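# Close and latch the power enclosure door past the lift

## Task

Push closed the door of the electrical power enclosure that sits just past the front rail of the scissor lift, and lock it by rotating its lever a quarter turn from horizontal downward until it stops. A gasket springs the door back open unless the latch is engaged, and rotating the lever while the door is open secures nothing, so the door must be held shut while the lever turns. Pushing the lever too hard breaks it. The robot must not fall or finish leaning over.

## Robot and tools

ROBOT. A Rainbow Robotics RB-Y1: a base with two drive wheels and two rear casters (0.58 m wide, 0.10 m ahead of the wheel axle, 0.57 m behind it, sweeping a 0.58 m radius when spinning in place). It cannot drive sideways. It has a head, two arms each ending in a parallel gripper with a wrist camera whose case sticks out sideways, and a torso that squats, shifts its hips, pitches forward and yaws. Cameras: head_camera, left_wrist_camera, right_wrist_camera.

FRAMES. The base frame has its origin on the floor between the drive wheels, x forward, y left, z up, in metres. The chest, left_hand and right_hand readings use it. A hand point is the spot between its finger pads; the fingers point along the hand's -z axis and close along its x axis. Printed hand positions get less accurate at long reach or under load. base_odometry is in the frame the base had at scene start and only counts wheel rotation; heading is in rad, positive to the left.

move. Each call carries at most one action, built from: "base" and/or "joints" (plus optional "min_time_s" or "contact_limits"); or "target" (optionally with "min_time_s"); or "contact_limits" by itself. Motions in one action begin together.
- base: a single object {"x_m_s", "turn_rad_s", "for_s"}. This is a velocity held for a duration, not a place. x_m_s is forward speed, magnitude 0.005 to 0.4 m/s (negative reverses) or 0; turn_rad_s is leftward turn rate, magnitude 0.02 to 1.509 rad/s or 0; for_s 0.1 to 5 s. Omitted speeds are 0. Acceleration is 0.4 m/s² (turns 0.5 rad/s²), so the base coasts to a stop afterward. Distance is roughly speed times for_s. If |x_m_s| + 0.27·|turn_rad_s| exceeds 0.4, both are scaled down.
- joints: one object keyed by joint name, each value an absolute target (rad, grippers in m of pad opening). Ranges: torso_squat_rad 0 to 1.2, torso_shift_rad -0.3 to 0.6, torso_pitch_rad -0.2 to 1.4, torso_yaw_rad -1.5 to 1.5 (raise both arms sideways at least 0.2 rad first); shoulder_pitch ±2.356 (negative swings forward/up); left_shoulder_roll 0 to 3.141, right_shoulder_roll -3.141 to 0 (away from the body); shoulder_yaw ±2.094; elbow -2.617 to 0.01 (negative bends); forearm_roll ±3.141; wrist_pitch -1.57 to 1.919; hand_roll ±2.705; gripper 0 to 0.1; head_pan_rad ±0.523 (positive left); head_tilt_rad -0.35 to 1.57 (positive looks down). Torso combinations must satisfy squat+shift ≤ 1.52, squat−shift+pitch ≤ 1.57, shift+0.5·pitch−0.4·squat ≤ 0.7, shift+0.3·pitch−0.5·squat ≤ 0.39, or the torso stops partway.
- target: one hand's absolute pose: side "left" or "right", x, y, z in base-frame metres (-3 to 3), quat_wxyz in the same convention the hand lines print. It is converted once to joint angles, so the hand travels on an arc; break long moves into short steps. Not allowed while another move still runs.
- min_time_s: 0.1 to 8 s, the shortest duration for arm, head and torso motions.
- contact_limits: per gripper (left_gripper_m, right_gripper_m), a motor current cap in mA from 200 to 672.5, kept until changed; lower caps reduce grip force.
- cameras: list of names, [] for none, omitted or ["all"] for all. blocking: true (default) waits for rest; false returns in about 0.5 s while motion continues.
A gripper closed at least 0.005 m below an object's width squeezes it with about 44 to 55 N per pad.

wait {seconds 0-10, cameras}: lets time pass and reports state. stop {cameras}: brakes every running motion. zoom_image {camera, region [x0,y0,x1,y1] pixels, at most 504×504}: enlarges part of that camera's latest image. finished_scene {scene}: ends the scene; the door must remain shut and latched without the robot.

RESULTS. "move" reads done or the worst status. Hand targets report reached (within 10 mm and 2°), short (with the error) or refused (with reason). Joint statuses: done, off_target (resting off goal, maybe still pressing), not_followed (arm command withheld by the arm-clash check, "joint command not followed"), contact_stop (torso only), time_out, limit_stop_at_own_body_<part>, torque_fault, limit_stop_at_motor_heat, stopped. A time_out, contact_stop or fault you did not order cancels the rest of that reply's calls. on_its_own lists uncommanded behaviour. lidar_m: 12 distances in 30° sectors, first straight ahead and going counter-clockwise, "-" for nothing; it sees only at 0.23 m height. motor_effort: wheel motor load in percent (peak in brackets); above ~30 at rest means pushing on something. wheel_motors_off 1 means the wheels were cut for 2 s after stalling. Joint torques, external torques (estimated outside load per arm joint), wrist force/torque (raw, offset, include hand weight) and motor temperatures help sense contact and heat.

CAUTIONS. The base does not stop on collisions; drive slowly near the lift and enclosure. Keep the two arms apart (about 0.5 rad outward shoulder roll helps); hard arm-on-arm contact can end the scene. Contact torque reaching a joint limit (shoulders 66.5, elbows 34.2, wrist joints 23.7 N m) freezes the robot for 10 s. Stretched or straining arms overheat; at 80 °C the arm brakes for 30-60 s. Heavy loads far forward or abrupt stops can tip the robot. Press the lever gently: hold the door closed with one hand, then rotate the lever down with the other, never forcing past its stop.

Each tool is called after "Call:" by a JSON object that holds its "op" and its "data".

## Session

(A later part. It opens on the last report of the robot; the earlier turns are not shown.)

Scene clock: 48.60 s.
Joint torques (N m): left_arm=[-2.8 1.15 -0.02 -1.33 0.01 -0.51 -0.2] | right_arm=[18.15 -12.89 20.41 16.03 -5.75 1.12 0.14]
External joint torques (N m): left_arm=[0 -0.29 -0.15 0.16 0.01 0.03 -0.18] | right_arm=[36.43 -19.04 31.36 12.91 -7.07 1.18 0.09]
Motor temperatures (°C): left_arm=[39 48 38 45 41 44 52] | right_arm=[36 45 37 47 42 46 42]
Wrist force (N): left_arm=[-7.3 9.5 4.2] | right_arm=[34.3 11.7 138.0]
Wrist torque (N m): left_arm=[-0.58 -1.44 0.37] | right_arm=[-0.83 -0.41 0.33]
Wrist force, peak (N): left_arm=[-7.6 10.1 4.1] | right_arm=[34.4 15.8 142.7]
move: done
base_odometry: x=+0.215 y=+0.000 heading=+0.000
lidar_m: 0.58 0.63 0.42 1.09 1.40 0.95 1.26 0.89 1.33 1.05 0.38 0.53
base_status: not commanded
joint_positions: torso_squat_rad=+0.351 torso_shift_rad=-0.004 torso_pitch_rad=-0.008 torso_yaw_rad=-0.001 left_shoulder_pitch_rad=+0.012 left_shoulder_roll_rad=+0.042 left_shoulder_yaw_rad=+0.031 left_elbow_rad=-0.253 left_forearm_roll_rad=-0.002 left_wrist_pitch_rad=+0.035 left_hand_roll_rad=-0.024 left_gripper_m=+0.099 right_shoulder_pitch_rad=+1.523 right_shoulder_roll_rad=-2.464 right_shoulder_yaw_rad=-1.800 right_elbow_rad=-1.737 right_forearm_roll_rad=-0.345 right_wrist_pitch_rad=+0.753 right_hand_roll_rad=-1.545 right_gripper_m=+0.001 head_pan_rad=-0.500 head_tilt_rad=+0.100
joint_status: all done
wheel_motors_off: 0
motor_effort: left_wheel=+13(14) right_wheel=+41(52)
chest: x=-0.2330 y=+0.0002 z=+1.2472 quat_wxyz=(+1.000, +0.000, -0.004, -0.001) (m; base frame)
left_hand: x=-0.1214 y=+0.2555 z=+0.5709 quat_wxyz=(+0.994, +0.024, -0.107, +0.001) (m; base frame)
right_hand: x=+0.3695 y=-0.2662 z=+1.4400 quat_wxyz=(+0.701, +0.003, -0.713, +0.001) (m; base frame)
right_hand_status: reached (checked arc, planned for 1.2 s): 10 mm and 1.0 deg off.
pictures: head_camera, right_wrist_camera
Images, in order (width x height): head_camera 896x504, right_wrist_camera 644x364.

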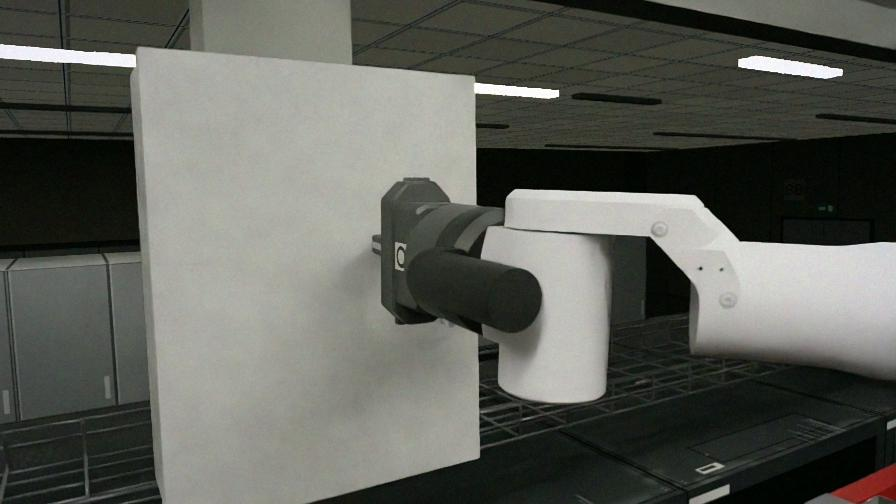

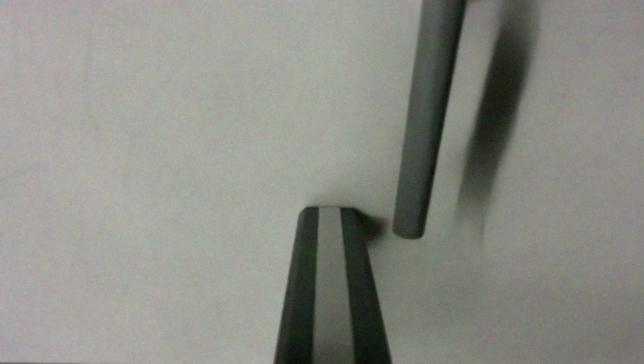

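Call:
{"op": "move", "data": {"target": {"side":"right","x":0.371,"y":-0.298,"z":1.44,"quat_wxyz":[0.7071,0,-0.7071,0]}, "min_time_s": 1.2, "cameras": ["right_wrist_camera"]}}

Call:
{"op": "move", "data": {"target": {"side":"right","x":0.371,"y":-0.298,"z":1.41,"quat_wxyz":[0.7071,0,-0.7071,0]}, "min_time_s": 1.2, "cameras": ["right_wrist_camera"]}}

Scene clock: 62.03 s.
Joint torques (N m): left_arm=[-2.56 1.37 -0.26 -1.4 0 -0.54 -0.2] | right_arm=[-2.39 4.8 1.77 25.3 1.62 4.2 0.25]
External joint torques (N m): left_arm=[0.17 -0.06 -0.39 0.06 -0.01 -0.01 -0.19] | right_arm=[15.54 -1.19 12.74 22.11 0.39 4.29 0.2]
External joint torques when the fault began: right_arm=[27.45 11.54 22.97 32.82 -1.35 10.12 0.14]
Motor temperatures (°C): left_arm=[39 48 38 45 41 44 52] | right_arm=[36 45 37 49 42 47 42]
Wrist force (N): left_arm=[-7.2 9.7 3.9] | right_arm=[-3.1 32.0 128.9]
Wrist torque (N m): left_arm=[-0.60 -1.42 0.38] | right_arm=[-2.20 0.67 0.55]
Wrist force, peak (N): left_arm=[-8.5 10.4 4.1] | right_arm=[-10.7 34.8 156.9]
move: torque_fault
TORQUE FAULT: right_elbow_rad reached its load limit. The robot stopped for 10 seconds, dropped its targets and accepts commands again. Before the stop ended, the hold on right_elbow_rad was turned back by 0.3 degrees, the way its load pushed it. The stop added 9.1 s to the call.
base_odometry: x=+0.215 y=+0.000 heading=+0.000
lidar_m: 0.57 0.63 0.42 1.09 1.39 0.94 1.27 0.89 1.33 1.04 0.38 0.54
base_status: not commanded
joint_positions: torso_squat_rad=+0.351 torso_shift_rad=-0.003 torso_pitch_rad=-0.006 torso_yaw_rad=-0.001 left_shoulder_pitch_rad=+0.012 left_shoulder_roll_rad=+0.042 left_shoulder_yaw_rad=+0.031 left_elbow_rad=-0.253 left_forearm_roll_rad=-0.002 left_wrist_pitch_rad=+0.035 left_hand_roll_rad=-0.024 left_gripper_m=+0.099 right_shoulder_pitch_rad=+1.520 right_shoulder_roll_rad=-2.427 right_shoulder_yaw_rad=-1.798 right_elbow_rad=-1.730 right_forearm_roll_rad=-0.373 right_wrist_pitch_rad=+0.687 right_hand_roll_rad=-1.520 right_gripper_m=+0.001 head_pan_rad=-0.500 head_tilt_rad=+0.100
joint_status: right_shoulder_roll_rad torque_fault (moved +0.036 of +0.057); right_elbow_rad torque_fault (moved +0.011 of +0.040); right_forearm_roll_rad torque_fault (moved -0.028 of -0.045); right_wrist_pitch_rad torque_fault (moved -0.067 of -0.092); right_hand_roll_rad torque_fault (moved +0.025 of +0.041); the others done
wheel_motors_off: 0
on_its_own: right_shoulder_roll_rad is held at -2.427, not at your -2.407, since a torque_fault; right_elbow_rad is held at -1.724, not at your -1.696, since a torque_fault; right_forearm_roll_rad is held at -0.373, not at your -0.390, since a torque_fault; right_wrist_pitch_rad is held at +0.688, not at your +0.661, since a torque_fault; right_hand_roll_rad is held at -1.520, not at your -1.505, since a torque_fault
motor_effort: left_wheel=+23(26) right_wheel=+26(42)
chest: x=-0.2321 y=+0.0004 z=+1.2473 quat_wxyz=(+1.000, +0.000, -0.003, +0.000) (m; base frame)
left_hand: x=-0.1217 y=+0.2556 z=+0.5707 quat_wxyz=(+0.994, +0.024, -0.106, +0.002) (m; base frame)
right_hand: x=+0.3682 y=-0.2739 z=+1.4446 quat_wxyz=(+0.702, +0.011, -0.712, +0.012) (m; base frame)
right_hand_status: short (checked arc, planned for 1.2 s): torque_fault, 25 mm and 2.0 deg off.
pictures: right_wrist_camera
Images, in order (width x height): right_wrist_camera 644x364.

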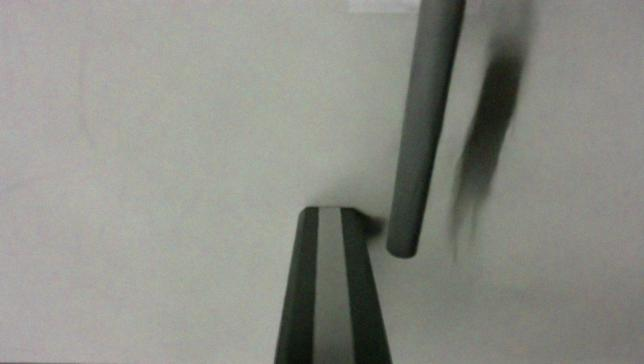

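not run: a stop that you did not command came earlier in this reply.

Call:
{"op": "move", "data": {"target": {"side":"right","x":0.345,"y":-0.298,"z":1.45,"quat_wxyz":[0.7071,0,-0.7071,0]}, "min_time_s": 1.2, "cameras": []}}

Call:
{"op": "move", "data": {"target": {"side":"right","x":0.371,"y":-0.298,"z":1.44,"quat_wxyz":[0.7071,0,-0.7071,0]}, "min_time_s": 1.2, "cameras": ["head_camera","right_wrist_camera"]}}

Scene clock: 65.33 s.
Joint torques (N m): left_arm=[-2.51 1.21 -0.09 -1.28 0.04 -0.53 -0.23] | right_arm=[-17.26 7.19 -11.47 3.26 0.94 -0.26 0.15]
External joint torques (N m): left_arm=[-0.02 -0.25 -0.22 0.09 0.03 -0.01 -0.22] | right_arm=[-0.8 1.83 -0.57 -0.12 -0.33 -0.11 0.1]
Motor temperatures (°C): left_arm=[39 48 38 45 41 44 52] | right_arm=[36 45 37 50 42 47 42]
Wrist force (N): left_arm=[-7.4 9.7 3.9] | right_arm=[-7.6 14.3 4.4]
Wrist torque (N m): left_arm=[-0.59 -1.47 0.38] | right_arm=[-2.10 -0.05 0.64]
Wrist force, peak (N): left_arm=[-7.3 10.3 4.3] | right_arm=[-3.2 32.1 129.1]
move: done
base_odometry: x=+0.215 y=+0.000 heading=+0.001
lidar_m: 0.57 0.63 0.42 1.09 1.40 0.94 1.27 0.90 1.33 1.04 0.38 0.53
base_status: not commanded
joint_positions: torso_squat_rad=+0.350 torso_shift_rad=+0.000 torso_pitch_rad=+0.000 torso_yaw_rad=+0.000 left_shoulder_pitch_rad=+0.012 left_shoulder_roll_rad=+0.042 left_shoulder_yaw_rad=+0.031 left_elbow_rad=-0.253 left_forearm_roll_rad=-0.002 left_wrist_pitch_rad=+0.035 left_hand_roll_rad=-0.024 left_gripper_m=+0.099 right_shoulder_pitch_rad=+1.509 right_shoulder_roll_rad=-2.324 right_shoulder_yaw_rad=-1.799 right_elbow_rad=-1.816 right_forearm_roll_rad=-0.432 right_wrist_pitch_rad=+0.709 right_hand_roll_rad=-1.492 right_gripper_m=+0.001 head_pan_rad=-0.500 head_tilt_rad=+0.100
joint_status: all done
wheel_motors_off: 0
motor_effort: left_wheel=+12(23) right_wheel=-9(27)
chest: x=-0.2282 y=+0.0000 z=+1.2475 quat_wxyz=(+1.000, +0.000, +0.000, +0.000) (m; base frame)
left_hand: x=-0.1221 y=+0.2557 z=+0.5704 quat_wxyz=(+0.994, +0.024, -0.103, +0.002) (m; base frame)
right_hand: x=+0.3504 y=-0.2979 z=+1.4464 quat_wxyz=(+0.709, +0.001, -0.705, +0.000) (m; base frame)
right_hand_status: reached (checked arc, planned for 1.2 s): 6 mm and 0.4 deg off.
pictures: none
No camera images: "cameras" was empty.

Scene clock: 66.87 s.
Joint torques (N m): left_arm=[-2.62 1.48 -0.1 -1.42 0.07 -0.51 -0.23] | right_arm=[-13.35 -3.43 -7.62 17.87 3.32 0.04 -0.77]
External joint torques (N m): left_arm=[0.05 0.02 -0.24 0.02 0.07 0.02 -0.22] | right_arm=[4.16 -9.29 3.36 14.67 2.11 0.16 -0.82]
Motor temperatures (°C): left_arm=[39 48 38 45 41 44 52] | right_arm=[36 45 37 50 42 47 42]
Wrist force (N): left_arm=[-7.5 9.5 4.3] | right_arm=[-14.8 15.0 109.1]
Wrist torque (N m): left_arm=[-0.58 -1.49 0.37] | right_arm=[-1.40 1.44 1.13]
Wrist force, peak (N): left_arm=[-7.1 10.3 4.3] | right_arm=[-15.1 15.1 111.5]
move: done
base_odometry: x=+0.215 y=+0.000 heading=+0.000
lidar_m: 0.57 0.63 0.42 1.09 1.39 0.94 1.27 0.90 1.33 1.05 0.38 0.54
base_status: not commanded
joint_positions: torso_squat_rad=+0.351 torso_shift_rad=-0.002 torso_pitch_rad=-0.005 torso_yaw_rad=-0.001 left_shoulder_pitch_rad=+0.012 left_shoulder_roll_rad=+0.042 left_shoulder_yaw_rad=+0.031 left_elbow_rad=-0.253 left_forearm_roll_rad=-0.002 left_wrist_pitch_rad=+0.035 left_hand_roll_rad=-0.024 left_gripper_m=+0.099 right_shoulder_pitch_rad=+1.527 right_shoulder_roll_rad=-2.384 right_shoulder_yaw_rad=-1.792 right_elbow_rad=-1.730 right_forearm_roll_rad=-0.390 right_wrist_pitch_rad=+0.674 right_hand_roll_rad=-1.508 right_gripper_m=+0.001 head_pan_rad=-0.500 head_tilt_rad=+0.100
joint_status: all done
wheel_motors_off: 0
motor_effort: left_wheel=+13(13) right_wheel=+16(16)
chest: x=-0.2310 y=-0.0001 z=+1.2473 quat_wxyz=(+1.000, +0.000, -0.002, +0.000) (m; base frame)
left_hand: x=-0.1218 y=+0.2556 z=+0.5707 quat_wxyz=(+0.994, +0.024, -0.105, +0.001) (m; base frame)
right_hand: x=+0.3662 y=-0.2980 z=+1.4433 quat_wxyz=(+0.705, +0.000, -0.709, +0.000) (m; base frame)
right_hand_status: reached (checked arc, planned for 1.2 s): 6 mm and 0.3 deg off.
pictures: head_camera, right_wrist_camera
Images, in order (width x height): head_camera 896x504, right_wrist_camera 644x364.

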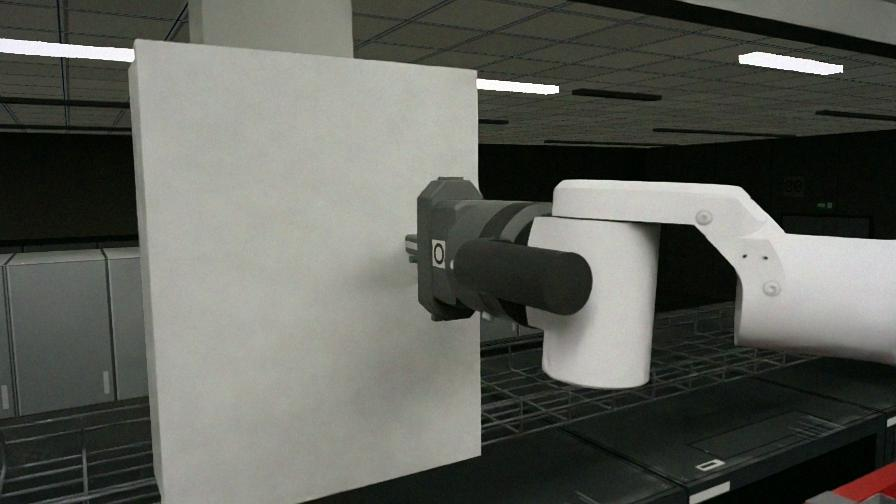

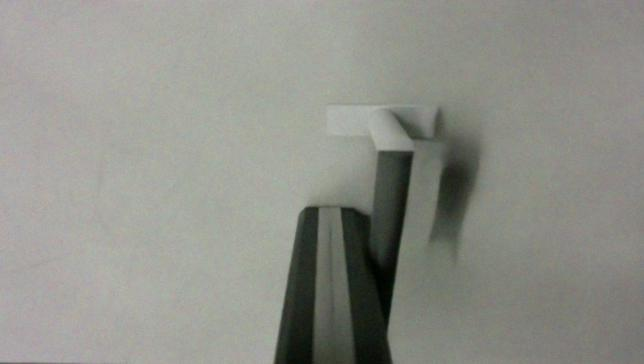

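Call:
{"op": "move", "data": {"target": {"side":"right","x":0.371,"y":-0.286,"z":1.43,"quat_wxyz":[0.7071,0,-0.7071,0]}, "min_time_s": 1, "cameras": []}}

Call:
{"op": "move", "data": {"target": {"side":"right","x":0.371,"y":-0.286,"z":1.415,"quat_wxyz":[0.7071,0,-0.7071,0]}, "min_time_s": 1, "cameras": ["right_wrist_camera"]}}

Call:
{"op": "move", "data": {"target": {"side":"right","x":0.371,"y":-0.287,"z":1.401,"quat_wxyz":[0.7071,0,-0.7071,0]}, "min_time_s": 1, "cameras": ["right_wrist_camera"]}}

Scene clock: 73.40 s.
Joint torques (N m): left_arm=[-2.72 1.27 -0.23 -1.51 0.02 -0.55 -0.26] | right_arm=[1.17 -30.29 4.2 0.95 -3.65 -6.96 -1.22]
External joint torques (N m): left_arm=[0 -0.22 -0.36 -0.06 0.01 -0.01 -0.25] | right_arm=[18.97 -36.37 15.21 -2.17 -4.9 -6.9 -1.28]
Motor temperatures (°C): left_arm=[39 48 38 45 41 44 52] | right_arm=[36 45 37 49 42 47 42]
Wrist force (N): left_arm=[-7.5 9.7 4.2] | right_arm=[22.4 -16.5 109.9]
Wrist torque (N m): left_arm=[-0.63 -1.48 0.37] | right_arm=[-1.70 0.78 1.51]
Wrist force, peak (N): left_arm=[-7.7 9.9 4.6] | right_arm=[18.5 -14.4 111.8]
move: done
base_odometry: x=+0.215 y=+0.000 heading=+0.000
lidar_m: 0.57 0.63 0.42 1.09 1.40 0.94 1.27 0.90 1.33 1.04 0.38 0.53
base_status: not commanded
joint_positions: torso_squat_rad=+0.351 torso_shift_rad=-0.003 torso_pitch_rad=-0.006 torso_yaw_rad=-0.002 left_shoulder_pitch_rad=+0.012 left_shoulder_roll_rad=+0.042 left_shoulder_yaw_rad=+0.031 left_elbow_rad=-0.253 left_forearm_roll_rad=-0.002 left_wrist_pitch_rad=+0.035 left_hand_roll_rad=-0.024 left_gripper_m=+0.099 right_shoulder_pitch_rad=+1.540 right_shoulder_roll_rad=-2.410 right_shoulder_yaw_rad=-1.796 right_elbow_rad=-1.738 right_forearm_roll_rad=-0.348 right_wrist_pitch_rad=+0.709 right_hand_roll_rad=-1.543 right_gripper_m=+0.001 head_pan_rad=-0.500 head_tilt_rad=+0.100
joint_status: all done
wheel_motors_off: 0
motor_effort: left_wheel=+13(13) right_wheel=+22(24)
chest: x=-0.2317 y=-0.0005 z=+1.2473 quat_wxyz=(+1.000, +0.000, -0.003, -0.001) (m; base frame)
left_hand: x=-0.1214 y=+0.2555 z=+0.5709 quat_wxyz=(+0.994, +0.024, -0.106, +0.001) (m; base frame)
right_hand: x=+0.3675 y=-0.2912 z=+1.4375 quat_wxyz=(+0.703, -0.002, -0.711, -0.003) (m; base frame)
right_hand_status: reached (checked arc, planned for 1.0 s): 10 mm and 0.8 deg off.
pictures: none
No camera images: "cameras" was empty.

Scene clock: 74.73 s.
Joint torques (N m): left_arm=[-2.61 1.3 -0.22 -1.56 0.07 -0.47 -0.18] | right_arm=[27.37 -40.48 28.26 -8.52 -12.35 -8.05 -0.94]
External joint torques (N m): left_arm=[0.14 -0.18 -0.35 -0.09 0.06 0.07 -0.16] | right_arm=[45.25 -46.9 39.34 -11.52 -13.61 -8.08 -0.99]
Motor temperatures (°C): left_arm=[39 48 38 45 41 44 52] | right_arm=[36 45 37 49 42 47 42]
Wrist force (N): left_arm=[-7.5 9.9 4.1] | right_arm=[72.0 -17.6 89.7]
Wrist torque (N m): left_arm=[-0.63 -1.47 0.38] | right_arm=[-2.07 -0.72 1.16]
Wrist force, peak (N): left_arm=[-7.5 10.2 4.3] | right_arm=[73.0 -17.8 89.7]
move: short
base_odometry: x=+0.215 y=+0.000 heading=+0.000
lidar_m: 0.57 0.62 0.42 1.09 1.40 0.94 1.27 0.90 1.33 1.05 0.38 0.53
base_status: not commanded
joint_positions: torso_squat_rad=+0.351 torso_shift_rad=-0.003 torso_pitch_rad=-0.007 torso_yaw_rad=-0.002 left_shoulder_pitch_rad=+0.012 left_shoulder_roll_rad=+0.042 left_shoulder_yaw_rad=+0.031 left_elbow_rad=-0.253 left_forearm_roll_rad=-0.002 left_wrist_pitch_rad=+0.035 left_hand_roll_rad=-0.024 left_gripper_m=+0.099 right_shoulder_pitch_rad=+1.571 right_shoulder_roll_rad=-2.415 right_shoulder_yaw_rad=-1.802 right_elbow_rad=-1.750 right_forearm_roll_rad=-0.289 right_wrist_pitch_rad=+0.717 right_hand_roll_rad=-1.588 right_gripper_m=+0.001 head_pan_rad=-0.500 head_tilt_rad=+0.100
joint_status: all done
wheel_motors_off: 0
motor_effort: left_wheel=+13(13) right_wheel=+23(25)
chest: x=-0.2322 y=-0.0003 z=+1.2473 quat_wxyz=(+1.000, +0.000, -0.004, -0.001) (m; base frame)
left_hand: x=-0.1212 y=+0.2554 z=+0.5709 quat_wxyz=(+0.994, +0.024, -0.106, +0.001) (m; base frame)
right_hand: x=+0.3676 y=-0.2903 z=+1.4302 quat_wxyz=(+0.699, -0.002, -0.715, -0.003) (m; base frame)
right_hand_status: short (checked arc, planned for 1.0 s): 16 mm and 1.4 deg off.
pictures: right_wrist_camera
Images, in order (width x height): right_wrist_camera 644x364.

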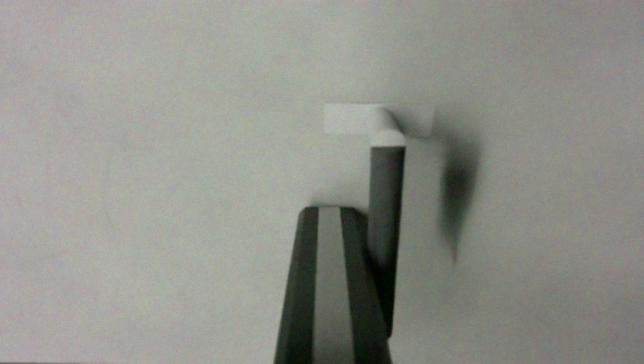

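Scene clock: 76.07 s.
Joint torques (N m): left_arm=[-2.84 1.31 -0.31 -1.49 0.05 -0.49 -0.28] | right_arm=[26.11 -27.34 26.83 2.96 -10.83 -3.59 -0.33]
External joint torques (N m): left_arm=[-0.08 -0.13 -0.44 -0.02 0.05 0.05 -0.27] | right_arm=[44.06 -34.16 37.99 0.11 -12.08 -3.7 -0.38]
Motor temperatures (°C): left_arm=[39 48 38 45 41 44 52] | right_arm=[36 45 38 49 42 47 42]
Wrist force (N): left_arm=[-7.3 9.7 3.6] | right_arm=[63.0 1.8 105.2]
Wrist torque (N m): left_arm=[-0.62 -1.44 0.37] | right_arm=[-1.78 -0.61 0.85]
Wrist force, peak (N): left_arm=[-7.7 10.3 4.1] | right_arm=[65.8 2.1 104.0]
move: short
base_odometry: x=+0.215 y=+0.000 heading=+0.000
lidar_m: 0.57 0.62 0.42 1.09 1.40 0.94 1.27 0.90 1.33 1.05 0.38 0.54
base_status: not commanded
joint_positions: torso_squat_rad=+0.351 torso_shift_rad=-0.003 torso_pitch_rad=-0.007 torso_yaw_rad=-0.001 left_shoulder_pitch_rad=+0.012 left_shoulder_roll_rad=+0.042 left_shoulder_yaw_rad=+0.031 left_elbow_rad=-0.253 left_forearm_roll_rad=-0.002 left_wrist_pitch_rad=+0.035 left_hand_roll_rad=-0.024 left_gripper_m=+0.099 right_shoulder_pitch_rad=+1.610 right_shoulder_roll_rad=-2.421 right_shoulder_yaw_rad=-1.804 right_elbow_rad=-1.766 right_forearm_roll_rad=-0.232 right_wrist_pitch_rad=+0.720 right_hand_roll_rad=-1.633 right_gripper_m=+0.001 head_pan_rad=-0.500 head_tilt_rad=+0.100
joint_status: all done
wheel_motors_off: 0
motor_effort: left_wheel=+13(13) right_wheel=+22(24)
chest: x=-0.2324 y=+0.0001 z=+1.2473 quat_wxyz=(+1.000, +0.000, -0.004, -0.001) (m; base frame)
left_hand: x=-0.1213 y=+0.2554 z=+0.5708 quat_wxyz=(+0.994, +0.024, -0.106, +0.001) (m; base frame)
right_hand: x=+0.3682 y=-0.2877 z=+1.4146 quat_wxyz=(+0.700, +0.000, -0.714, -0.001) (m; base frame)
right_hand_status: short (checked arc, planned for 1.0 s): 14 mm and 1.2 deg off.
pictures: right_wrist_camera
Images, in order (width x height): right_wrist_camera 644x364.

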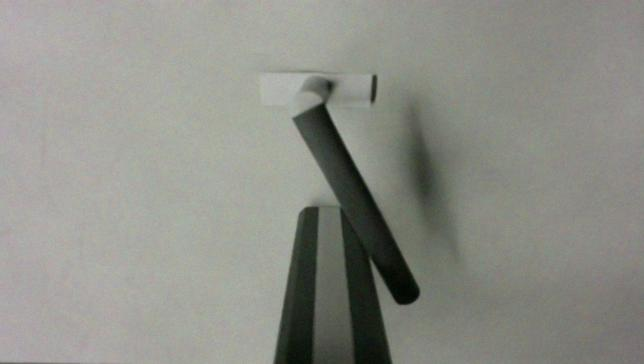

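Call:
{"op": "move", "data": {"target": {"side":"right","x":0.371,"y":-0.288,"z":1.388,"quat_wxyz":[0.7071,0,-0.7071,0]}, "min_time_s": 1, "cameras": []}}

Call:
{"op": "move", "data": {"target": {"side":"right","x":0.370,"y":-0.293,"z":1.375,"quat_wxyz":[0.7071,0,-0.7071,0]}, "min_time_s": 1, "cameras": ["right_wrist_camera"]}}

Call:
{"op": "move", "data": {"target": {"side":"right","x":0.369,"y":-0.306,"z":1.370,"quat_wxyz":[0.7071,0,-0.7071,0]}, "min_time_s": 1.2, "cameras": ["right_wrist_camera"]}}

Scene clock: 80.23 s.
Joint torques (N m): left_arm=[-2.73 1.19 -0.17 -1.5 0.07 -0.52 -0.24] | right_arm=[26.35 -18.22 26.22 10.08 -10.29 -0.91 -0.24]
External joint torques (N m): left_arm=[0.04 -0.23 -0.3 -0.03 0.07 0.02 -0.23] | right_arm=[44.36 -25.42 37.45 7.37 -11.54 -1.11 -0.29]
Motor temperatures (°C): left_arm=[39 48 38 45 41 44 52] | right_arm=[36 45 38 49 43 47 42]
Wrist force (N): left_arm=[-7.0 9.8 4.2] | right_arm=[61.2 13.9 112.5]
Wrist torque (N m): left_arm=[-0.63 -1.41 0.38] | right_arm=[-1.51 -0.64 0.61]
Wrist force, peak (N): left_arm=[-7.7 10.3 4.4] | right_arm=[59.0 15.4 115.5]
move: short
base_odometry: x=+0.215 y=+0.000 heading=+0.000
lidar_m: 0.57 0.63 0.42 1.09 1.40 0.94 1.27 0.89 1.33 1.04 0.38 0.53
base_status: not commanded
joint_positions: torso_squat_rad=+0.351 torso_shift_rad=-0.003 torso_pitch_rad=-0.008 torso_yaw_rad=-0.001 left_shoulder_pitch_rad=+0.012 left_shoulder_roll_rad=+0.042 left_shoulder_yaw_rad=+0.031 left_elbow_rad=-0.253 left_forearm_roll_rad=-0.002 left_wrist_pitch_rad=+0.035 left_hand_roll_rad=-0.024 left_gripper_m=+0.099 right_shoulder_pitch_rad=+1.646 right_shoulder_roll_rad=-2.427 right_shoulder_yaw_rad=-1.805 right_elbow_rad=-1.778 right_forearm_roll_rad=-0.177 right_wrist_pitch_rad=+0.724 right_hand_roll_rad=-1.674 right_gripper_m=+0.001 head_pan_rad=-0.500 head_tilt_rad=+0.100
joint_status: all done
wheel_motors_off: 0
motor_effort: left_wheel=+15(15) right_wheel=+22(25)
chest: x=-0.2325 y=+0.0003 z=+1.2472 quat_wxyz=(+1.000, +0.000, -0.004, -0.001) (m; base frame)
left_hand: x=-0.1213 y=+0.2554 z=+0.5707 quat_wxyz=(+0.994, +0.024, -0.107, +0.001) (m; base frame)
right_hand: x=+0.3685 y=-0.2868 z=+1.4008 quat_wxyz=(+0.700, +0.001, -0.714, +0.001) (m; base frame)
right_hand_status: short (checked arc, planned for 1.0 s): 13 mm and 1.1 deg off.
pictures: none
No camera images: "cameras" was empty.

Scene clock: 81.57 s.
Joint torques (N m): left_arm=[-2.73 1.22 -0.18 -1.47 0.05 -0.51 -0.26] | right_arm=[14.9 -4.04 15.89 19.21 -6.61 2.33 -0.09]
External joint torques (N m): left_arm=[0.04 -0.2 -0.31 0 0.04 0.03 -0.25] | right_arm=[32.88 -11.64 27.19 16.67 -7.84 2.05 -0.15]
Motor temperatures (°C): left_arm=[39 48 38 45 41 44 52] | right_arm=[36 45 38 49 43 47 42]
Wrist force (N): left_arm=[-7.3 9.5 4.0] | right_arm=[38.9 26.6 122.3]
Wrist torque (N m): left_arm=[-0.60 -1.48 0.36] | right_arm=[-1.15 -0.43 0.54]
Wrist force, peak (N): left_arm=[-7.4 10.5 4.4] | right_arm=[32.2 26.9 133.0]
move: done
base_odometry: x=+0.215 y=+0.000 heading=+0.000
lidar_m: 0.57 0.63 0.41 1.09 1.39 0.94 1.27 0.89 1.33 1.05 0.38 0.53
base_status: not commanded
joint_positions: torso_squat_rad=+0.351 torso_shift_rad=-0.003 torso_pitch_rad=-0.007 torso_yaw_rad=-0.001 left_shoulder_pitch_rad=+0.012 left_shoulder_roll_rad=+0.042 left_shoulder_yaw_rad=+0.031 left_elbow_rad=-0.253 left_forearm_roll_rad=-0.002 left_wrist_pitch_rad=+0.035 left_hand_roll_rad=-0.024 left_gripper_m=+0.099 right_shoulder_pitch_rad=+1.689 right_shoulder_roll_rad=-2.424 right_shoulder_yaw_rad=-1.805 right_elbow_rad=-1.789 right_forearm_roll_rad=-0.124 right_wrist_pitch_rad=+0.718 right_hand_roll_rad=-1.716 right_gripper_m=+0.001 head_pan_rad=-0.500 head_tilt_rad=+0.100
joint_status: all done
wheel_motors_off: 0
motor_effort: left_wheel=+18(19) right_wheel=+24(26)
chest: x=-0.2325 y=+0.0005 z=+1.2472 quat_wxyz=(+1.000, +0.000, -0.004, +0.000) (m; base frame)
left_hand: x=-0.1215 y=+0.2555 z=+0.5707 quat_wxyz=(+0.994, +0.024, -0.106, +0.001) (m; base frame)
right_hand: x=+0.3683 y=-0.2896 z=+1.3835 quat_wxyz=(+0.703, +0.003, -0.711, +0.002) (m; base frame)
right_hand_status: reached (checked arc, planned for 1.0 s): 9 mm and 0.8 deg off.
pictures: right_wrist_camera
Images, in order (width x height): right_wrist_camera 644x364.

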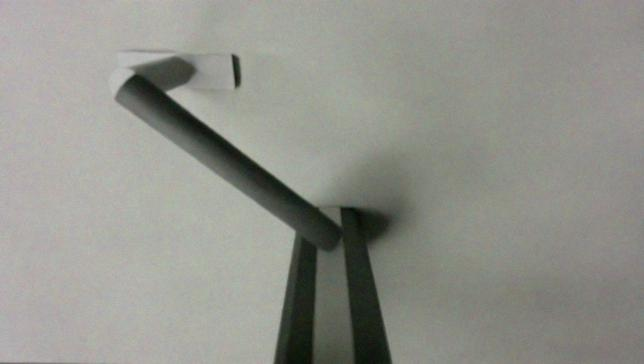

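Scene clock: 83.10 s.
Joint torques (N m): left_arm=[-2.76 1.13 -0.19 -1.42 -0.12 -0.54 -0.15] | right_arm=[13.1 13.6 12.44 30.51 -5.47 8.19 -0.64]
External joint torques (N m): left_arm=[-0.01 -0.25 -0.31 0.05 -0.12 0 -0.13] | right_arm=[30.89 5.72 23.78 28.03 -6.64 7.86 -0.69]
Motor temperatures (°C): left_arm=[39 48 38 45 41 44 52] | right_arm=[36 45 38 49 43 47 42]
Wrist force (N): left_arm=[-7.2 9.5 3.9] | right_arm=[27.6 55.3 120.9]
Wrist torque (N m): left_arm=[-0.59 -1.44 0.36] | right_arm=[-2.22 -0.18 0.96]
Wrist force, peak (N): left_arm=[-7.6 10.6 4.1] | right_arm=[25.5 48.0 126.0]
move: done
base_odometry: x=+0.215 y=+0.000 heading=+0.000
lidar_m: 0.57 0.63 0.42 1.10 1.39 0.94 1.27 0.89 1.33 1.05 0.38 0.53
base_status: not commanded
joint_positions: torso_squat_rad=+0.351 torso_shift_rad=-0.003 torso_pitch_rad=-0.007 torso_yaw_rad=+0.000 left_shoulder_pitch_rad=+0.012 left_shoulder_roll_rad=+0.042 left_shoulder_yaw_rad=+0.031 left_elbow_rad=-0.253 left_forearm_roll_rad=-0.002 left_wrist_pitch_rad=+0.035 left_hand_roll_rad=-0.024 left_gripper_m=+0.099 right_shoulder_pitch_rad=+1.717 right_shoulder_roll_rad=-2.404 right_shoulder_yaw_rad=-1.806 right_elbow_rad=-1.786 right_forearm_roll_rad=-0.092 right_wrist_pitch_rad=+0.683 right_hand_roll_rad=-1.741 right_gripper_m=+0.001 head_pan_rad=-0.500 head_tilt_rad=+0.100
joint_status: all done
wheel_motors_off: 0
motor_effort: left_wheel=+20(20) right_wheel=+23(25)
chest: x=-0.2322 y=+0.0010 z=+1.2473 quat_wxyz=(+1.000, -0.001, -0.003, +0.000) (m; base frame)
left_hand: x=-0.1217 y=+0.2556 z=+0.5704 quat_wxyz=(+0.994, +0.023, -0.106, +0.002) (m; base frame)
right_hand: x=+0.3679 y=-0.2984 z=+1.3763 quat_wxyz=(+0.704, +0.005, -0.710, +0.005) (m; base frame)
right_hand_status: reached (checked arc, planned for 1.2 s): 10 mm and 0.9 deg off.
pictures: right_wrist_camera
Images, in order (width x height): right_wrist_camera 644x364.

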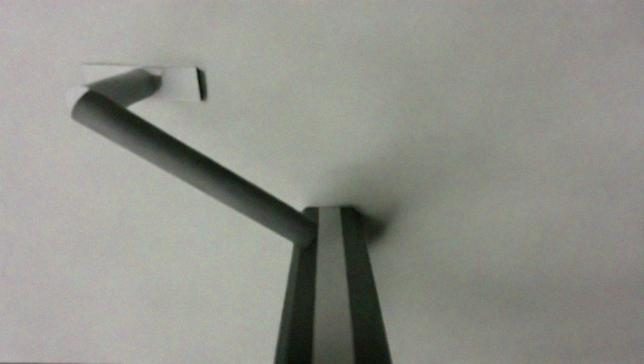

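Call:
{"op": "move", "data": {"target": {"side":"right","x":0.364,"y":-0.306,"z":1.383,"quat_wxyz":[0.7071,0,-0.7071,0]}, "min_time_s": 1, "cameras": []}}

Call:
{"op": "move", "data": {"target": {"side":"right","x":0.364,"y":-0.316,"z":1.384,"quat_wxyz":[0.7071,0,-0.7071,0]}, "min_time_s": 1.2, "cameras": ["right_wrist_camera"]}}

Scene clock: 87.87 s.
Joint torques (N m): left_arm=[-2.67 1.3 -0.07 -1.29 0.01 -0.48 -0.28] | right_arm=[-12.4 12.42 -8.15 21.83 0.84 4.61 -0.08]
External joint torques (N m): left_arm=[-0.02 -0.13 -0.2 0.14 0 0.05 -0.27] | right_arm=[5.1 4.85 3.17 19.23 -0.34 4.3 -0.13]
Motor temperatures (°C): left_arm=[39 48 38 45 41 44 52] | right_arm=[36 45 38 50 43 47 41]
Wrist force (N): left_arm=[-6.9 9.7 4.0] | right_arm=[-8.6 36.9 93.8]
Wrist torque (N m): left_arm=[-0.61 -1.42 0.37] | right_arm=[-3.12 0.03 0.96]
Wrist force, peak (N): left_arm=[-7.5 10.3 4.2] | right_arm=[27.8 55.4 121.7]
move: short
base_odometry: x=+0.215 y=+0.000 heading=+0.000
lidar_m: 0.57 0.63 0.42 1.09 1.39 0.94 1.27 0.90 1.32 1.05 0.38 0.53
base_status: not commanded
joint_positions: torso_squat_rad=+0.351 torso_shift_rad=-0.002 torso_pitch_rad=-0.004 torso_yaw_rad=+0.000 left_shoulder_pitch_rad=+0.012 left_shoulder_roll_rad=+0.042 left_shoulder_yaw_rad=+0.031 left_elbow_rad=-0.253 left_forearm_roll_rad=-0.002 left_wrist_pitch_rad=+0.035 left_hand_roll_rad=-0.024 left_gripper_m=+0.099 right_shoulder_pitch_rad=+1.694 right_shoulder_roll_rad=-2.385 right_shoulder_yaw_rad=-1.806 right_elbow_rad=-1.809 right_forearm_roll_rad=-0.134 right_wrist_pitch_rad=+0.678 right_hand_roll_rad=-1.715 right_gripper_m=+0.001 head_pan_rad=-0.500 head_tilt_rad=+0.100
joint_status: right_elbow_rad time_out (moved -0.023 of -0.009); the others done
wheel_motors_off: 0
on_its_own: right_elbow_rad is held at -1.804, not at your -1.795, since a time_out
motor_effort: left_wheel=+21(21) right_wheel=+17(23)
chest: x=-0.2308 y=+0.0005 z=+1.2473 quat_wxyz=(+1.000, +0.000, -0.002, +0.000) (m; base frame)
left_hand: x=-0.1219 y=+0.2557 z=+0.5705 quat_wxyz=(+0.994, +0.024, -0.105, +0.002) (m; base frame)
right_hand: x=+0.3642 y=-0.2946 z=+1.3827 quat_wxyz=(+0.707, +0.010, -0.707, +0.009) (m; base frame)
right_hand_status: short (checked arc, planned for 1.0 s): time_out, 11 mm and 1.5 deg off.
pictures: none
No camera images: "cameras" was empty.

not run: a stop that you did not command came earlier in this reply.

Call:
{"op": "move", "data": {"target": {"side":"right","x":0.363,"y":-0.307,"z":1.382,"quat_wxyz":[0.7071,0,-0.7071,0]}, "min_time_s": 1.2, "cameras": ["right_wrist_camera"]}}

Call:
{"op": "move", "data": {"target": {"side":"right","x":0.363,"y":-0.314,"z":1.380,"quat_wxyz":[0.7071,0,-0.7071,0]}, "min_time_s": 1.2, "cameras": ["right_wrist_camera"]}}

Scene clock: 91.43 s.
Joint torques (N m): left_arm=[-2.71 0.98 -0.28 -1.44 0.03 -0.57 -0.16] | right_arm=[-5.06 27.32 -2.7 29.78 -0.16 10.89 -0.31]
External joint torques (N m): left_arm=[-0.08 -0.42 -0.41 -0.02 0.02 -0.04 -0.15] | right_arm=[12.29 19.75 8.61 27.16 -1.35 10.62 -0.36]
Motor temperatures (°C): left_arm=[39 48 38 45 41 44 52] | right_arm=[36 45 38 50 42 47 41]
Wrist force (N): left_arm=[-7.3 10.0 4.4] | right_arm=[-6.7 59.5 79.2]
Wrist torque (N m): left_arm=[-0.64 -1.47 0.34] | right_arm=[-2.33 -0.04 0.79]
Wrist force, peak (N): left_arm=[-7.5 10.1 4.6] | right_arm=[-7.6 39.8 94.2]
move: done
base_odometry: x=+0.215 y=+0.000 heading=+0.000
lidar_m: 0.58 0.63 0.42 1.09 1.39 0.94 1.27 0.90 1.33 1.05 0.38 0.53
base_status: not commanded
joint_positions: torso_squat_rad=+0.351 torso_shift_rad=-0.002 torso_pitch_rad=-0.004 torso_yaw_rad=+0.000 left_shoulder_pitch_rad=+0.012 left_shoulder_roll_rad=+0.042 left_shoulder_yaw_rad=+0.031 left_elbow_rad=-0.253 left_forearm_roll_rad=-0.002 left_wrist_pitch_rad=+0.035 left_hand_roll_rad=-0.024 left_gripper_m=+0.099 right_shoulder_pitch_rad=+1.696 right_shoulder_roll_rad=-2.374 right_shoulder_yaw_rad=-1.806 right_elbow_rad=-1.816 right_forearm_roll_rad=-0.135 right_wrist_pitch_rad=+0.685 right_hand_roll_rad=-1.715 right_gripper_m=+0.001 head_pan_rad=-0.500 head_tilt_rad=+0.100
joint_status: all done
wheel_motors_off: 0
motor_effort: left_wheel=+21(21) right_wheel=+10(18)
chest: x=-0.2304 y=+0.0008 z=+1.2474 quat_wxyz=(+1.000, -0.001, -0.002, +0.000) (m; base frame)
left_hand: x=-0.1220 y=+0.2557 z=+0.5703 quat_wxyz=(+0.994, +0.024, -0.105, +0.002) (m; base frame)
right_hand: x=+0.3630 y=-0.2991 z=+1.3829 quat_wxyz=(+0.707, +0.006, -0.707, +0.006) (m; base frame)
right_hand_status: reached (checked arc, planned for 1.2 s): 8 mm and 0.9 deg off.
pictures: right_wrist_camera
Images, in order (width x height): right_wrist_camera 644x364.

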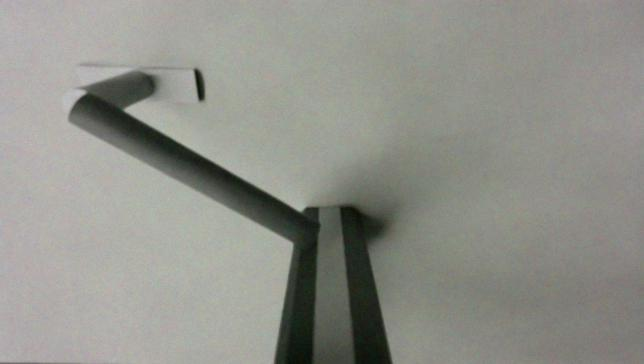

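Scene clock: 95.00 s.
Joint torques (N m): left_arm=[-2.61 1.18 -0.13 -1.3 0.03 -0.51 -0.16] | right_arm=[-10.64 17.15 -7.18 21.91 0.51 6.65 -0.01]
External joint torques (N m): left_arm=[0 -0.23 -0.26 0.11 0.03 0.02 -0.15] | right_arm=[6.59 9.51 4.15 19.32 -0.63 6.34 -0.07]
Motor temperatures (°C): left_arm=[39 48 38 45 41 44 52] | right_arm=[36 45 38 51 42 48 41]
Wrist force (N): left_arm=[-7.1 9.7 4.4] | right_arm=[-7.7 43.5 68.2]
Wrist torque (N m): left_arm=[-0.62 -1.42 0.37] | right_arm=[-2.66 -0.02 0.88]
Wrist force, peak (N): left_arm=[-7.4 10.1 4.6] | right_arm=[-3.8 70.9 74.1]
move: short
base_odometry: x=+0.215 y=+0.000 heading=+0.000
lidar_m: 0.57 0.63 0.42 1.09 1.40 0.94 1.27 0.90 1.33 1.05 0.38 0.53
base_status: not commanded
joint_positions: torso_squat_rad=+0.350 torso_shift_rad=-0.002 torso_pitch_rad=-0.003 torso_yaw_rad=+0.000 left_shoulder_pitch_rad=+0.012 left_shoulder_roll_rad=+0.042 left_shoulder_yaw_rad=+0.031 left_elbow_rad=-0.253 left_forearm_roll_rad=-0.002 left_wrist_pitch_rad=+0.035 left_hand_roll_rad=-0.024 left_gripper_m=+0.099 right_shoulder_pitch_rad=+1.706 right_shoulder_roll_rad=-2.364 right_shoulder_yaw_rad=-1.808 right_elbow_rad=-1.819 right_forearm_roll_rad=-0.121 right_wrist_pitch_rad=+0.661 right_hand_roll_rad=-1.727 right_gripper_m=+0.001 head_pan_rad=-0.500 head_tilt_rad=+0.100
joint_status: right_elbow_rad time_out (moved -0.004 of +0.011); right_wrist_pitch_rad time_out (moved -0.023 of -0.018); the others done
wheel_motors_off: 0
on_its_own: right_elbow_rad is held at -1.814, not at your -1.804, since a time_out
motor_effort: left_wheel=+20(21) right_wheel=+7(11)
chest: x=-0.2301 y=+0.0006 z=+1.2474 quat_wxyz=(+1.000, +0.000, -0.002, +0.000) (m; base frame)
left_hand: x=-0.1220 y=+0.2557 z=+0.5703 quat_wxyz=(+0.994, +0.024, -0.104, +0.002) (m; base frame)
right_hand: x=+0.3619 y=-0.2994 z=+1.3808 quat_wxyz=(+0.707, +0.012, -0.707, +0.011) (m; base frame)
right_hand_status: short (checked arc, planned for 1.2 s): time_out, 15 mm and 1.8 deg off.
pictures: right_wrist_camera
Images, in order (width x height): right_wrist_camera 644x364.

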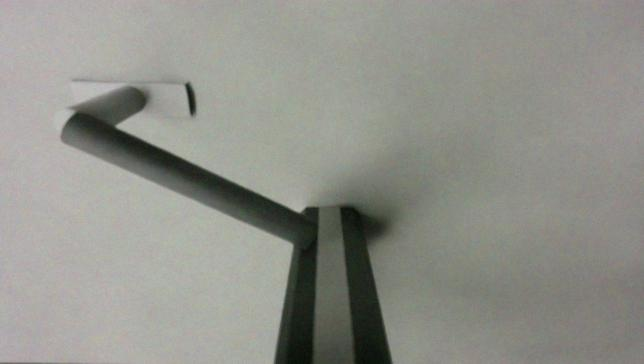

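Call:
{"op": "move", "data": {"target": {"side":"right","x":0.361,"y":-0.317,"z":1.378,"quat_wxyz":[0.7071,0,-0.7071,0]}, "min_time_s": 1.2, "cameras": ["right_wrist_camera"]}}

Call:
{"op": "move", "data": {"target": {"side":"right","x":0.361,"y":-0.322,"z":1.378,"quat_wxyz":[0.7071,0,-0.7071,0]}, "min_time_s": 1.2, "cameras": ["right_wrist_camera"]}}

Scene clock: 102.83 s.
Joint torques (N m): left_arm=[-2.43 0.98 0.23 -1.45 0.02 -0.49 -0.31] | right_arm=[-6.18 32.24 -3.62 29.22 0.44 12.06 -0.36]
External joint torques (N m): left_arm=[0.16 -0.42 0.11 -0.05 0.02 0.04 -0.3] | right_arm=[10.88 24.46 7.72 26.63 -0.7 11.74 -0.42]
Motor temperatures (°C): left_arm=[39 48 38 45 41 44 52] | right_arm=[36 45 38 51 42 48 41]
Wrist force (N): left_arm=[-7.5 9.6 4.0] | right_arm=[-8.8 61.9 56.9]
Wrist torque (N m): left_arm=[-0.60 -1.47 0.37] | right_arm=[-1.90 0.07 0.73]
Wrist force, peak (N): left_arm=[-7.6 10.3 4.1] | right_arm=[-6.3 63.4 59.5]
move: done
base_odometry: x=+0.215 y=+0.000 heading=+0.001
lidar_m: 0.58 0.63 0.42 1.09 1.39 0.95 1.27 0.89 1.33 1.05 0.38 0.53
base_status: not commanded
joint_positions: torso_squat_rad=+0.350 torso_shift_rad=-0.001 torso_pitch_rad=-0.003 torso_yaw_rad=+0.000 left_shoulder_pitch_rad=+0.012 left_shoulder_roll_rad=+0.042 left_shoulder_yaw_rad=+0.031 left_elbow_rad=-0.253 left_forearm_roll_rad=-0.002 left_wrist_pitch_rad=+0.035 left_hand_roll_rad=-0.024 left_gripper_m=+0.099 right_shoulder_pitch_rad=+1.719 right_shoulder_roll_rad=-2.349 right_shoulder_yaw_rad=-1.808 right_elbow_rad=-1.820 right_forearm_roll_rad=-0.110 right_wrist_pitch_rad=+0.660 right_hand_roll_rad=-1.738 right_gripper_m=+0.001 head_pan_rad=-0.500 head_tilt_rad=+0.100
joint_status: all done
wheel_motors_off: 0
motor_effort: left_wheel=+20(20) right_wheel=-1(6)
chest: x=-0.2297 y=+0.0009 z=+1.2474 quat_wxyz=(+1.000, -0.001, -0.001, +0.000) (m; base frame)
left_hand: x=-0.1222 y=+0.2558 z=+0.5702 quat_wxyz=(+0.994, +0.024, -0.104, +0.002) (m; base frame)
right_hand: x=+0.3611 y=-0.3086 z=+1.3784 quat_wxyz=(+0.707, +0.006, -0.707, +0.006) (m; base frame)
right_hand_status: reached (checked arc, planned for 1.2 s): 8 mm and 1.0 deg off.
pictures: right_wrist_camera
Images, in order (width x height): right_wrist_camera 644x364.

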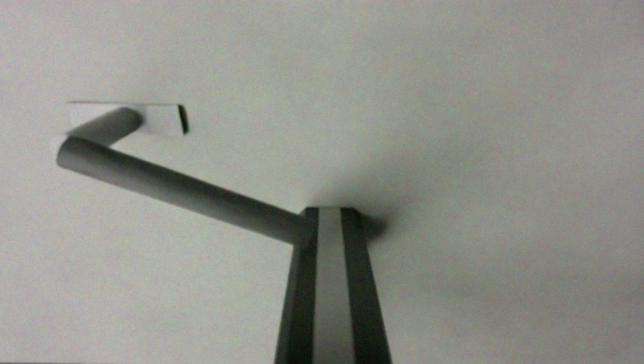

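Scene clock: 104.37 s.
Joint torques (N m): left_arm=[-2.44 1.14 0.02 -1.32 0.05 -0.52 -0.2] | right_arm=[-10.19 33.64 -8.03 29.64 1.4 12.08 -0.46]
External joint torques (N m): left_arm=[0.14 -0.25 -0.1 0.07 0.04 0 -0.19] | right_arm=[6.74 25.77 3.32 27.04 0.28 11.75 -0.51]
Motor temperatures (°C): left_arm=[39 48 38 45 41 44 52] | right_arm=[36 46 38 51 42 49 41]
Wrist force (N): left_arm=[-7.2 9.9 3.8] | right_arm=[-16.8 61.5 57.0]
Wrist torque (N m): left_arm=[-0.61 -1.46 0.37] | right_arm=[-1.86 -0.23 0.77]
Wrist force, peak (N): left_arm=[-7.0 10.3 4.5] | right_arm=[-13.1 63.8 56.9]
move: done
base_odometry: x=+0.215 y=+0.000 heading=+0.001
lidar_m: 0.58 0.62 0.42 1.10 1.40 0.95 1.27 0.90 1.33 1.05 0.38 0.53
base_status: not commanded
joint_positions: torso_squat_rad=+0.350 torso_shift_rad=-0.001 torso_pitch_rad=-0.002 torso_yaw_rad=+0.000 left_shoulder_pitch_rad=+0.012 left_shoulder_roll_rad=+0.042 left_shoulder_yaw_rad=+0.031 left_elbow_rad=-0.253 left_forearm_roll_rad=-0.002 left_wrist_pitch_rad=+0.035 left_hand_roll_rad=-0.024 left_gripper_m=+0.099 right_shoulder_pitch_rad=+1.726 right_shoulder_roll_rad=-2.337 right_shoulder_yaw_rad=-1.808 right_elbow_rad=-1.816 right_forearm_roll_rad=-0.104 right_wrist_pitch_rad=+0.644 right_hand_roll_rad=-1.744 right_gripper_m=+0.001 head_pan_rad=-0.500 head_tilt_rad=+0.100
joint_status: all done
wheel_motors_off: 0
motor_effort: left_wheel=+20(20) right_wheel=-2(3)
chest: x=-0.2295 y=+0.0009 z=+1.2474 quat_wxyz=(+1.000, -0.001, -0.001, +0.000) (m; base frame)
left_hand: x=-0.1222 y=+0.2558 z=+0.5701 quat_wxyz=(+0.994, +0.024, -0.104, +0.002) (m; base frame)
right_hand: x=+0.3608 y=-0.3144 z=+1.3770 quat_wxyz=(+0.708, +0.006, -0.706, +0.005) (m; base frame)
right_hand_status: reached (checked arc, planned for 1.2 s): 8 mm and 0.9 deg off.
pictures: right_wrist_camera
Images, in order (width x height): right_wrist_camera 644x364.

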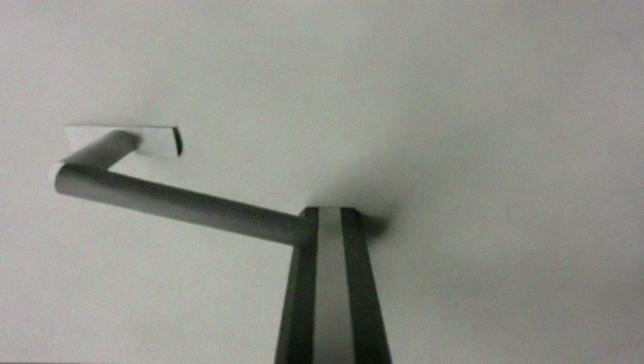

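Call:
{"op": "move", "data": {"target": {"side":"right","x":0.360,"y":-0.328,"z":1.377,"quat_wxyz":[0.7071,0,-0.7071,0]}, "min_time_s": 1.2, "cameras": []}}

Call:
{"op": "move", "data": {"target": {"side":"right","x":0.360,"y":-0.333,"z":1.378,"quat_wxyz":[0.7071,0,-0.7071,0]}, "min_time_s": 1.2, "cameras": ["right_wrist_camera"]}}

Scene clock: 108.07 s.
Joint torques (N m): left_arm=[-2.5 1.17 0.09 -1.3 0.05 -0.44 -0.2] | right_arm=[-10.85 32.47 -10.76 27.21 1.3 11.14 -0.48]
External joint torques (N m): left_arm=[0.06 -0.23 -0.03 0.09 0.04 0.08 -0.19] | right_arm=[5.97 24.52 0.6 24.61 0.22 10.79 -0.54]
Motor temperatures (°C): left_arm=[39 48 38 45 41 44 52] | right_arm=[36 46 38 52 42 49 41]
Wrist force (N): left_arm=[-7.3 9.7 4.2] | right_arm=[-16.7 58.3 46.8]
Wrist torque (N m): left_arm=[-0.58 -1.47 0.38] | right_arm=[-1.91 -0.26 0.77]
Wrist force, peak (N): left_arm=[-7.3 10.3 4.4] | right_arm=[-16.7 63.0 56.5]
move: done
base_odometry: x=+0.215 y=+0.000 heading=+0.001
lidar_m: 0.57 0.63 0.42 1.09 1.40 0.94 1.27 0.90 1.33 1.05 0.38 0.53
base_status: not commanded
joint_positions: torso_squat_rad=+0.350 torso_shift_rad=-0.001 torso_pitch_rad=-0.002 torso_yaw_rad=+0.000 left_shoulder_pitch_rad=+0.012 left_shoulder_roll_rad=+0.042 left_shoulder_yaw_rad=+0.031 left_elbow_rad=-0.253 left_forearm_roll_rad=-0.002 left_wrist_pitch_rad=+0.035 left_hand_roll_rad=-0.024 left_gripper_m=+0.099 right_shoulder_pitch_rad=+1.736 right_shoulder_roll_rad=-2.323 right_shoulder_yaw_rad=-1.809 right_elbow_rad=-1.813 right_forearm_roll_rad=-0.094 right_wrist_pitch_rad=+0.627 right_hand_roll_rad=-1.753 right_gripper_m=+0.001 head_pan_rad=-0.500 head_tilt_rad=+0.100
joint_status: all done
wheel_motors_off: 0
motor_effort: left_wheel=+20(20) right_wheel=-1(3)
chest: x=-0.2293 y=+0.0009 z=+1.2474 quat_wxyz=(+1.000, -0.001, -0.001, +0.000) (m; base frame)
left_hand: x=-0.1222 y=+0.2558 z=+0.5701 quat_wxyz=(+0.994, +0.024, -0.104, +0.002) (m; base frame)
right_hand: x=+0.3601 y=-0.3211 z=+1.3756 quat_wxyz=(+0.708, +0.005, -0.706, +0.005) (m; base frame)
right_hand_status: reached (checked arc, planned for 1.2 s): 7 mm and 0.8 deg off.
pictures: none
No camera images: "cameras" was empty.

Scene clock: 109.60 s.
Joint torques (N m): left_arm=[-2.46 1.19 0.12 -1.47 -0.03 -0.45 -0.27] | right_arm=[-13.42 31.94 -12.31 26.43 1.98 10.73 -0.25]
External joint torques (N m): left_arm=[0.09 -0.21 -0.01 -0.08 -0.03 0.07 -0.26] | right_arm=[3.31 23.95 -0.95 23.82 0.93 10.38 -0.3]
Motor temperatures (°C): left_arm=[39 48 38 45 41 44 52] | right_arm=[36 46 38 52 42 49 41]
Wrist force (N): left_arm=[-7.3 9.3 4.5] | right_arm=[-20.3 56.5 45.6]
Wrist torque (N m): left_arm=[-0.58 -1.47 0.35] | right_arm=[-1.97 -0.21 0.76]
Wrist force, peak (N): left_arm=[-7.3 10.2 4.4] | right_arm=[-20.7 58.0 48.0]
move: done
base_odometry: x=+0.215 y=+0.000 heading=+0.001
lidar_m: 0.58 0.62 0.42 1.10 1.40 0.94 1.27 0.90 1.33 1.05 0.38 0.53
base_status: not commanded
joint_positions: torso_squat_rad=+0.350 torso_shift_rad=-0.001 torso_pitch_rad=-0.002 torso_yaw_rad=+0.000 left_shoulder_pitch_rad=+0.012 left_shoulder_roll_rad=+0.042 left_shoulder_yaw_rad=+0.031 left_elbow_rad=-0.253 left_forearm_roll_rad=-0.002 left_wrist_pitch_rad=+0.035 left_hand_roll_rad=-0.024 left_gripper_m=+0.099 right_shoulder_pitch_rad=+1.739 right_shoulder_roll_rad=-2.313 right_shoulder_yaw_rad=-1.809 right_elbow_rad=-1.806 right_forearm_roll_rad=-0.093 right_wrist_pitch_rad=+0.611 right_hand_roll_rad=-1.755 right_gripper_m=+0.001 head_pan_rad=-0.500 head_tilt_rad=+0.100
joint_status: all done
wheel_motors_off: 0
motor_effort: left_wheel=+20(20) right_wheel=-4(6)
chest: x=-0.2292 y=+0.0008 z=+1.2474 quat_wxyz=(+1.000, -0.001, -0.001, +0.000) (m; base frame)
left_hand: x=-0.1223 y=+0.2558 z=+0.5702 quat_wxyz=(+0.994, +0.024, -0.104, +0.002) (m; base frame)
right_hand: x=+0.3599 y=-0.3265 z=+1.3762 quat_wxyz=(+0.708, +0.005, -0.706, +0.005) (m; base frame)
right_hand_status: reached (checked arc, planned for 1.2 s): 7 mm and 0.8 deg off.
pictures: right_wrist_camera
Images, in order (width x height): right_wrist_camera 644x364.

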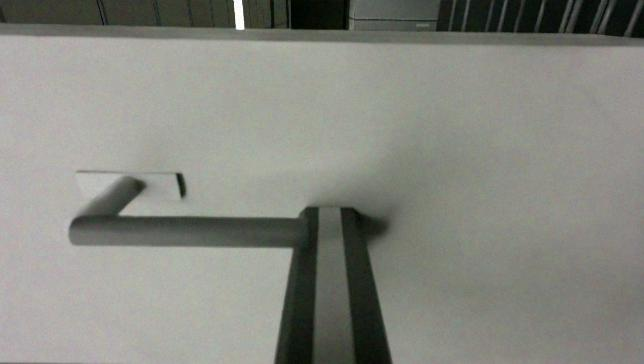

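Call:
{"op": "move", "data": {"target": {"side":"right","x":0.360,"y":-0.336,"z":1.379,"quat_wxyz":[0.7071,0,-0.7071,0]}, "min_time_s": 1.2, "cameras": ["right_wrist_camera"]}}

Call:
{"op": "zoom_image", "data": {"camera": "right_wrist_camera", "region": [50, 0, 350, 300]}}

Scene clock: 113.13 s.
Joint torques (N m): left_arm=[-2.58 1.09 0.07 -1.28 -0.08 -0.48 -0.25] | right_arm=[-14.62 36.99 -12.05 30.53 1.83 12.69 0.07]
External joint torques (N m): left_arm=[-0.02 -0.32 -0.05 0.11 -0.08 0.04 -0.24] | right_arm=[2.07 29 -0.68 27.9 0.79 12.34 0.02]
Motor temperatures (°C): left_arm=[39 48 38 45 41 44 52] | right_arm=[36 46 38 52 42 50 41]
Wrist force (N): left_arm=[-6.9 10.0 4.2] | right_arm=[-25.7 63.7 48.1]
Wrist torque (N m): left_arm=[-0.64 -1.41 0.37] | right_arm=[-2.01 -0.21 0.78]
Wrist force, peak (N): left_arm=[-7.8 9.9 4.1] | right_arm=[-25.5 64.0 48.0]
move: done
base_odometry: x=+0.215 y=+0.000 heading=+0.001
lidar_m: 0.57 0.63 0.42 1.10 1.39 0.94 1.27 0.89 1.32 1.05 0.38 0.54
base_status: not commanded
joint_positions: torso_squat_rad=+0.350 torso_shift_rad=-0.001 torso_pitch_rad=-0.002 torso_yaw_rad=+0.000 left_shoulder_pitch_rad=+0.012 left_shoulder_roll_rad=+0.042 left_shoulder_yaw_rad=+0.031 left_elbow_rad=-0.253 left_forearm_roll_rad=-0.002 left_wrist_pitch_rad=+0.035 left_hand_roll_rad=-0.024 left_gripper_m=+0.099 right_shoulder_pitch_rad=+1.740 right_shoulder_roll_rad=-2.309 right_shoulder_yaw_rad=-1.809 right_elbow_rad=-1.802 right_forearm_roll_rad=-0.095 right_wrist_pitch_rad=+0.600 right_hand_roll_rad=-1.755 right_gripper_m=+0.001 head_pan_rad=-0.500 head_tilt_rad=+0.100
joint_status: all done
wheel_motors_off: 0
motor_effort: left_wheel=+20(20) right_wheel=-3(5)
chest: x=-0.2291 y=+0.0008 z=+1.2474 quat_wxyz=(+1.000, -0.001, -0.001, +0.000) (m; base frame)
left_hand: x=-0.1223 y=+0.2558 z=+0.5702 quat_wxyz=(+0.994, +0.024, -0.104, +0.002) (m; base frame)
right_hand: x=+0.3599 y=-0.3282 z=+1.3768 quat_wxyz=(+0.709, +0.006, -0.706, +0.006) (m; base frame)
right_hand_status: reached (checked arc, planned for 1.2 s): 8 mm and 1.0 deg off.
pictures: right_wrist_camera
Images, in order (width x height): right_wrist_camera 644x364.

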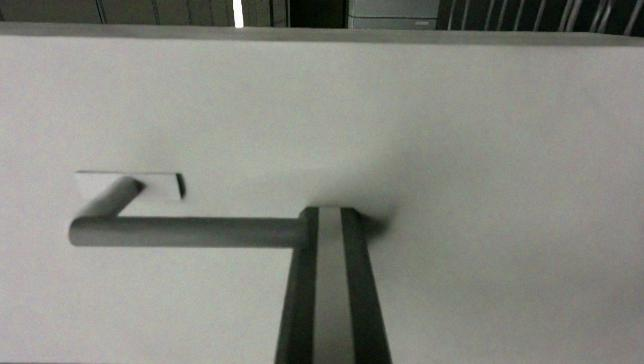

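Scaled by 1.680 from the camera's 644x364 image, which has a finer 828x468 frame.

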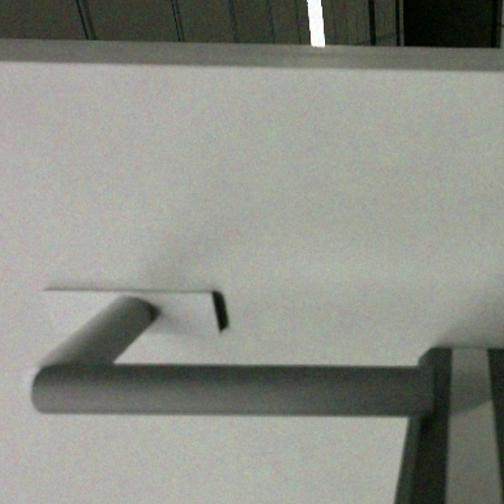

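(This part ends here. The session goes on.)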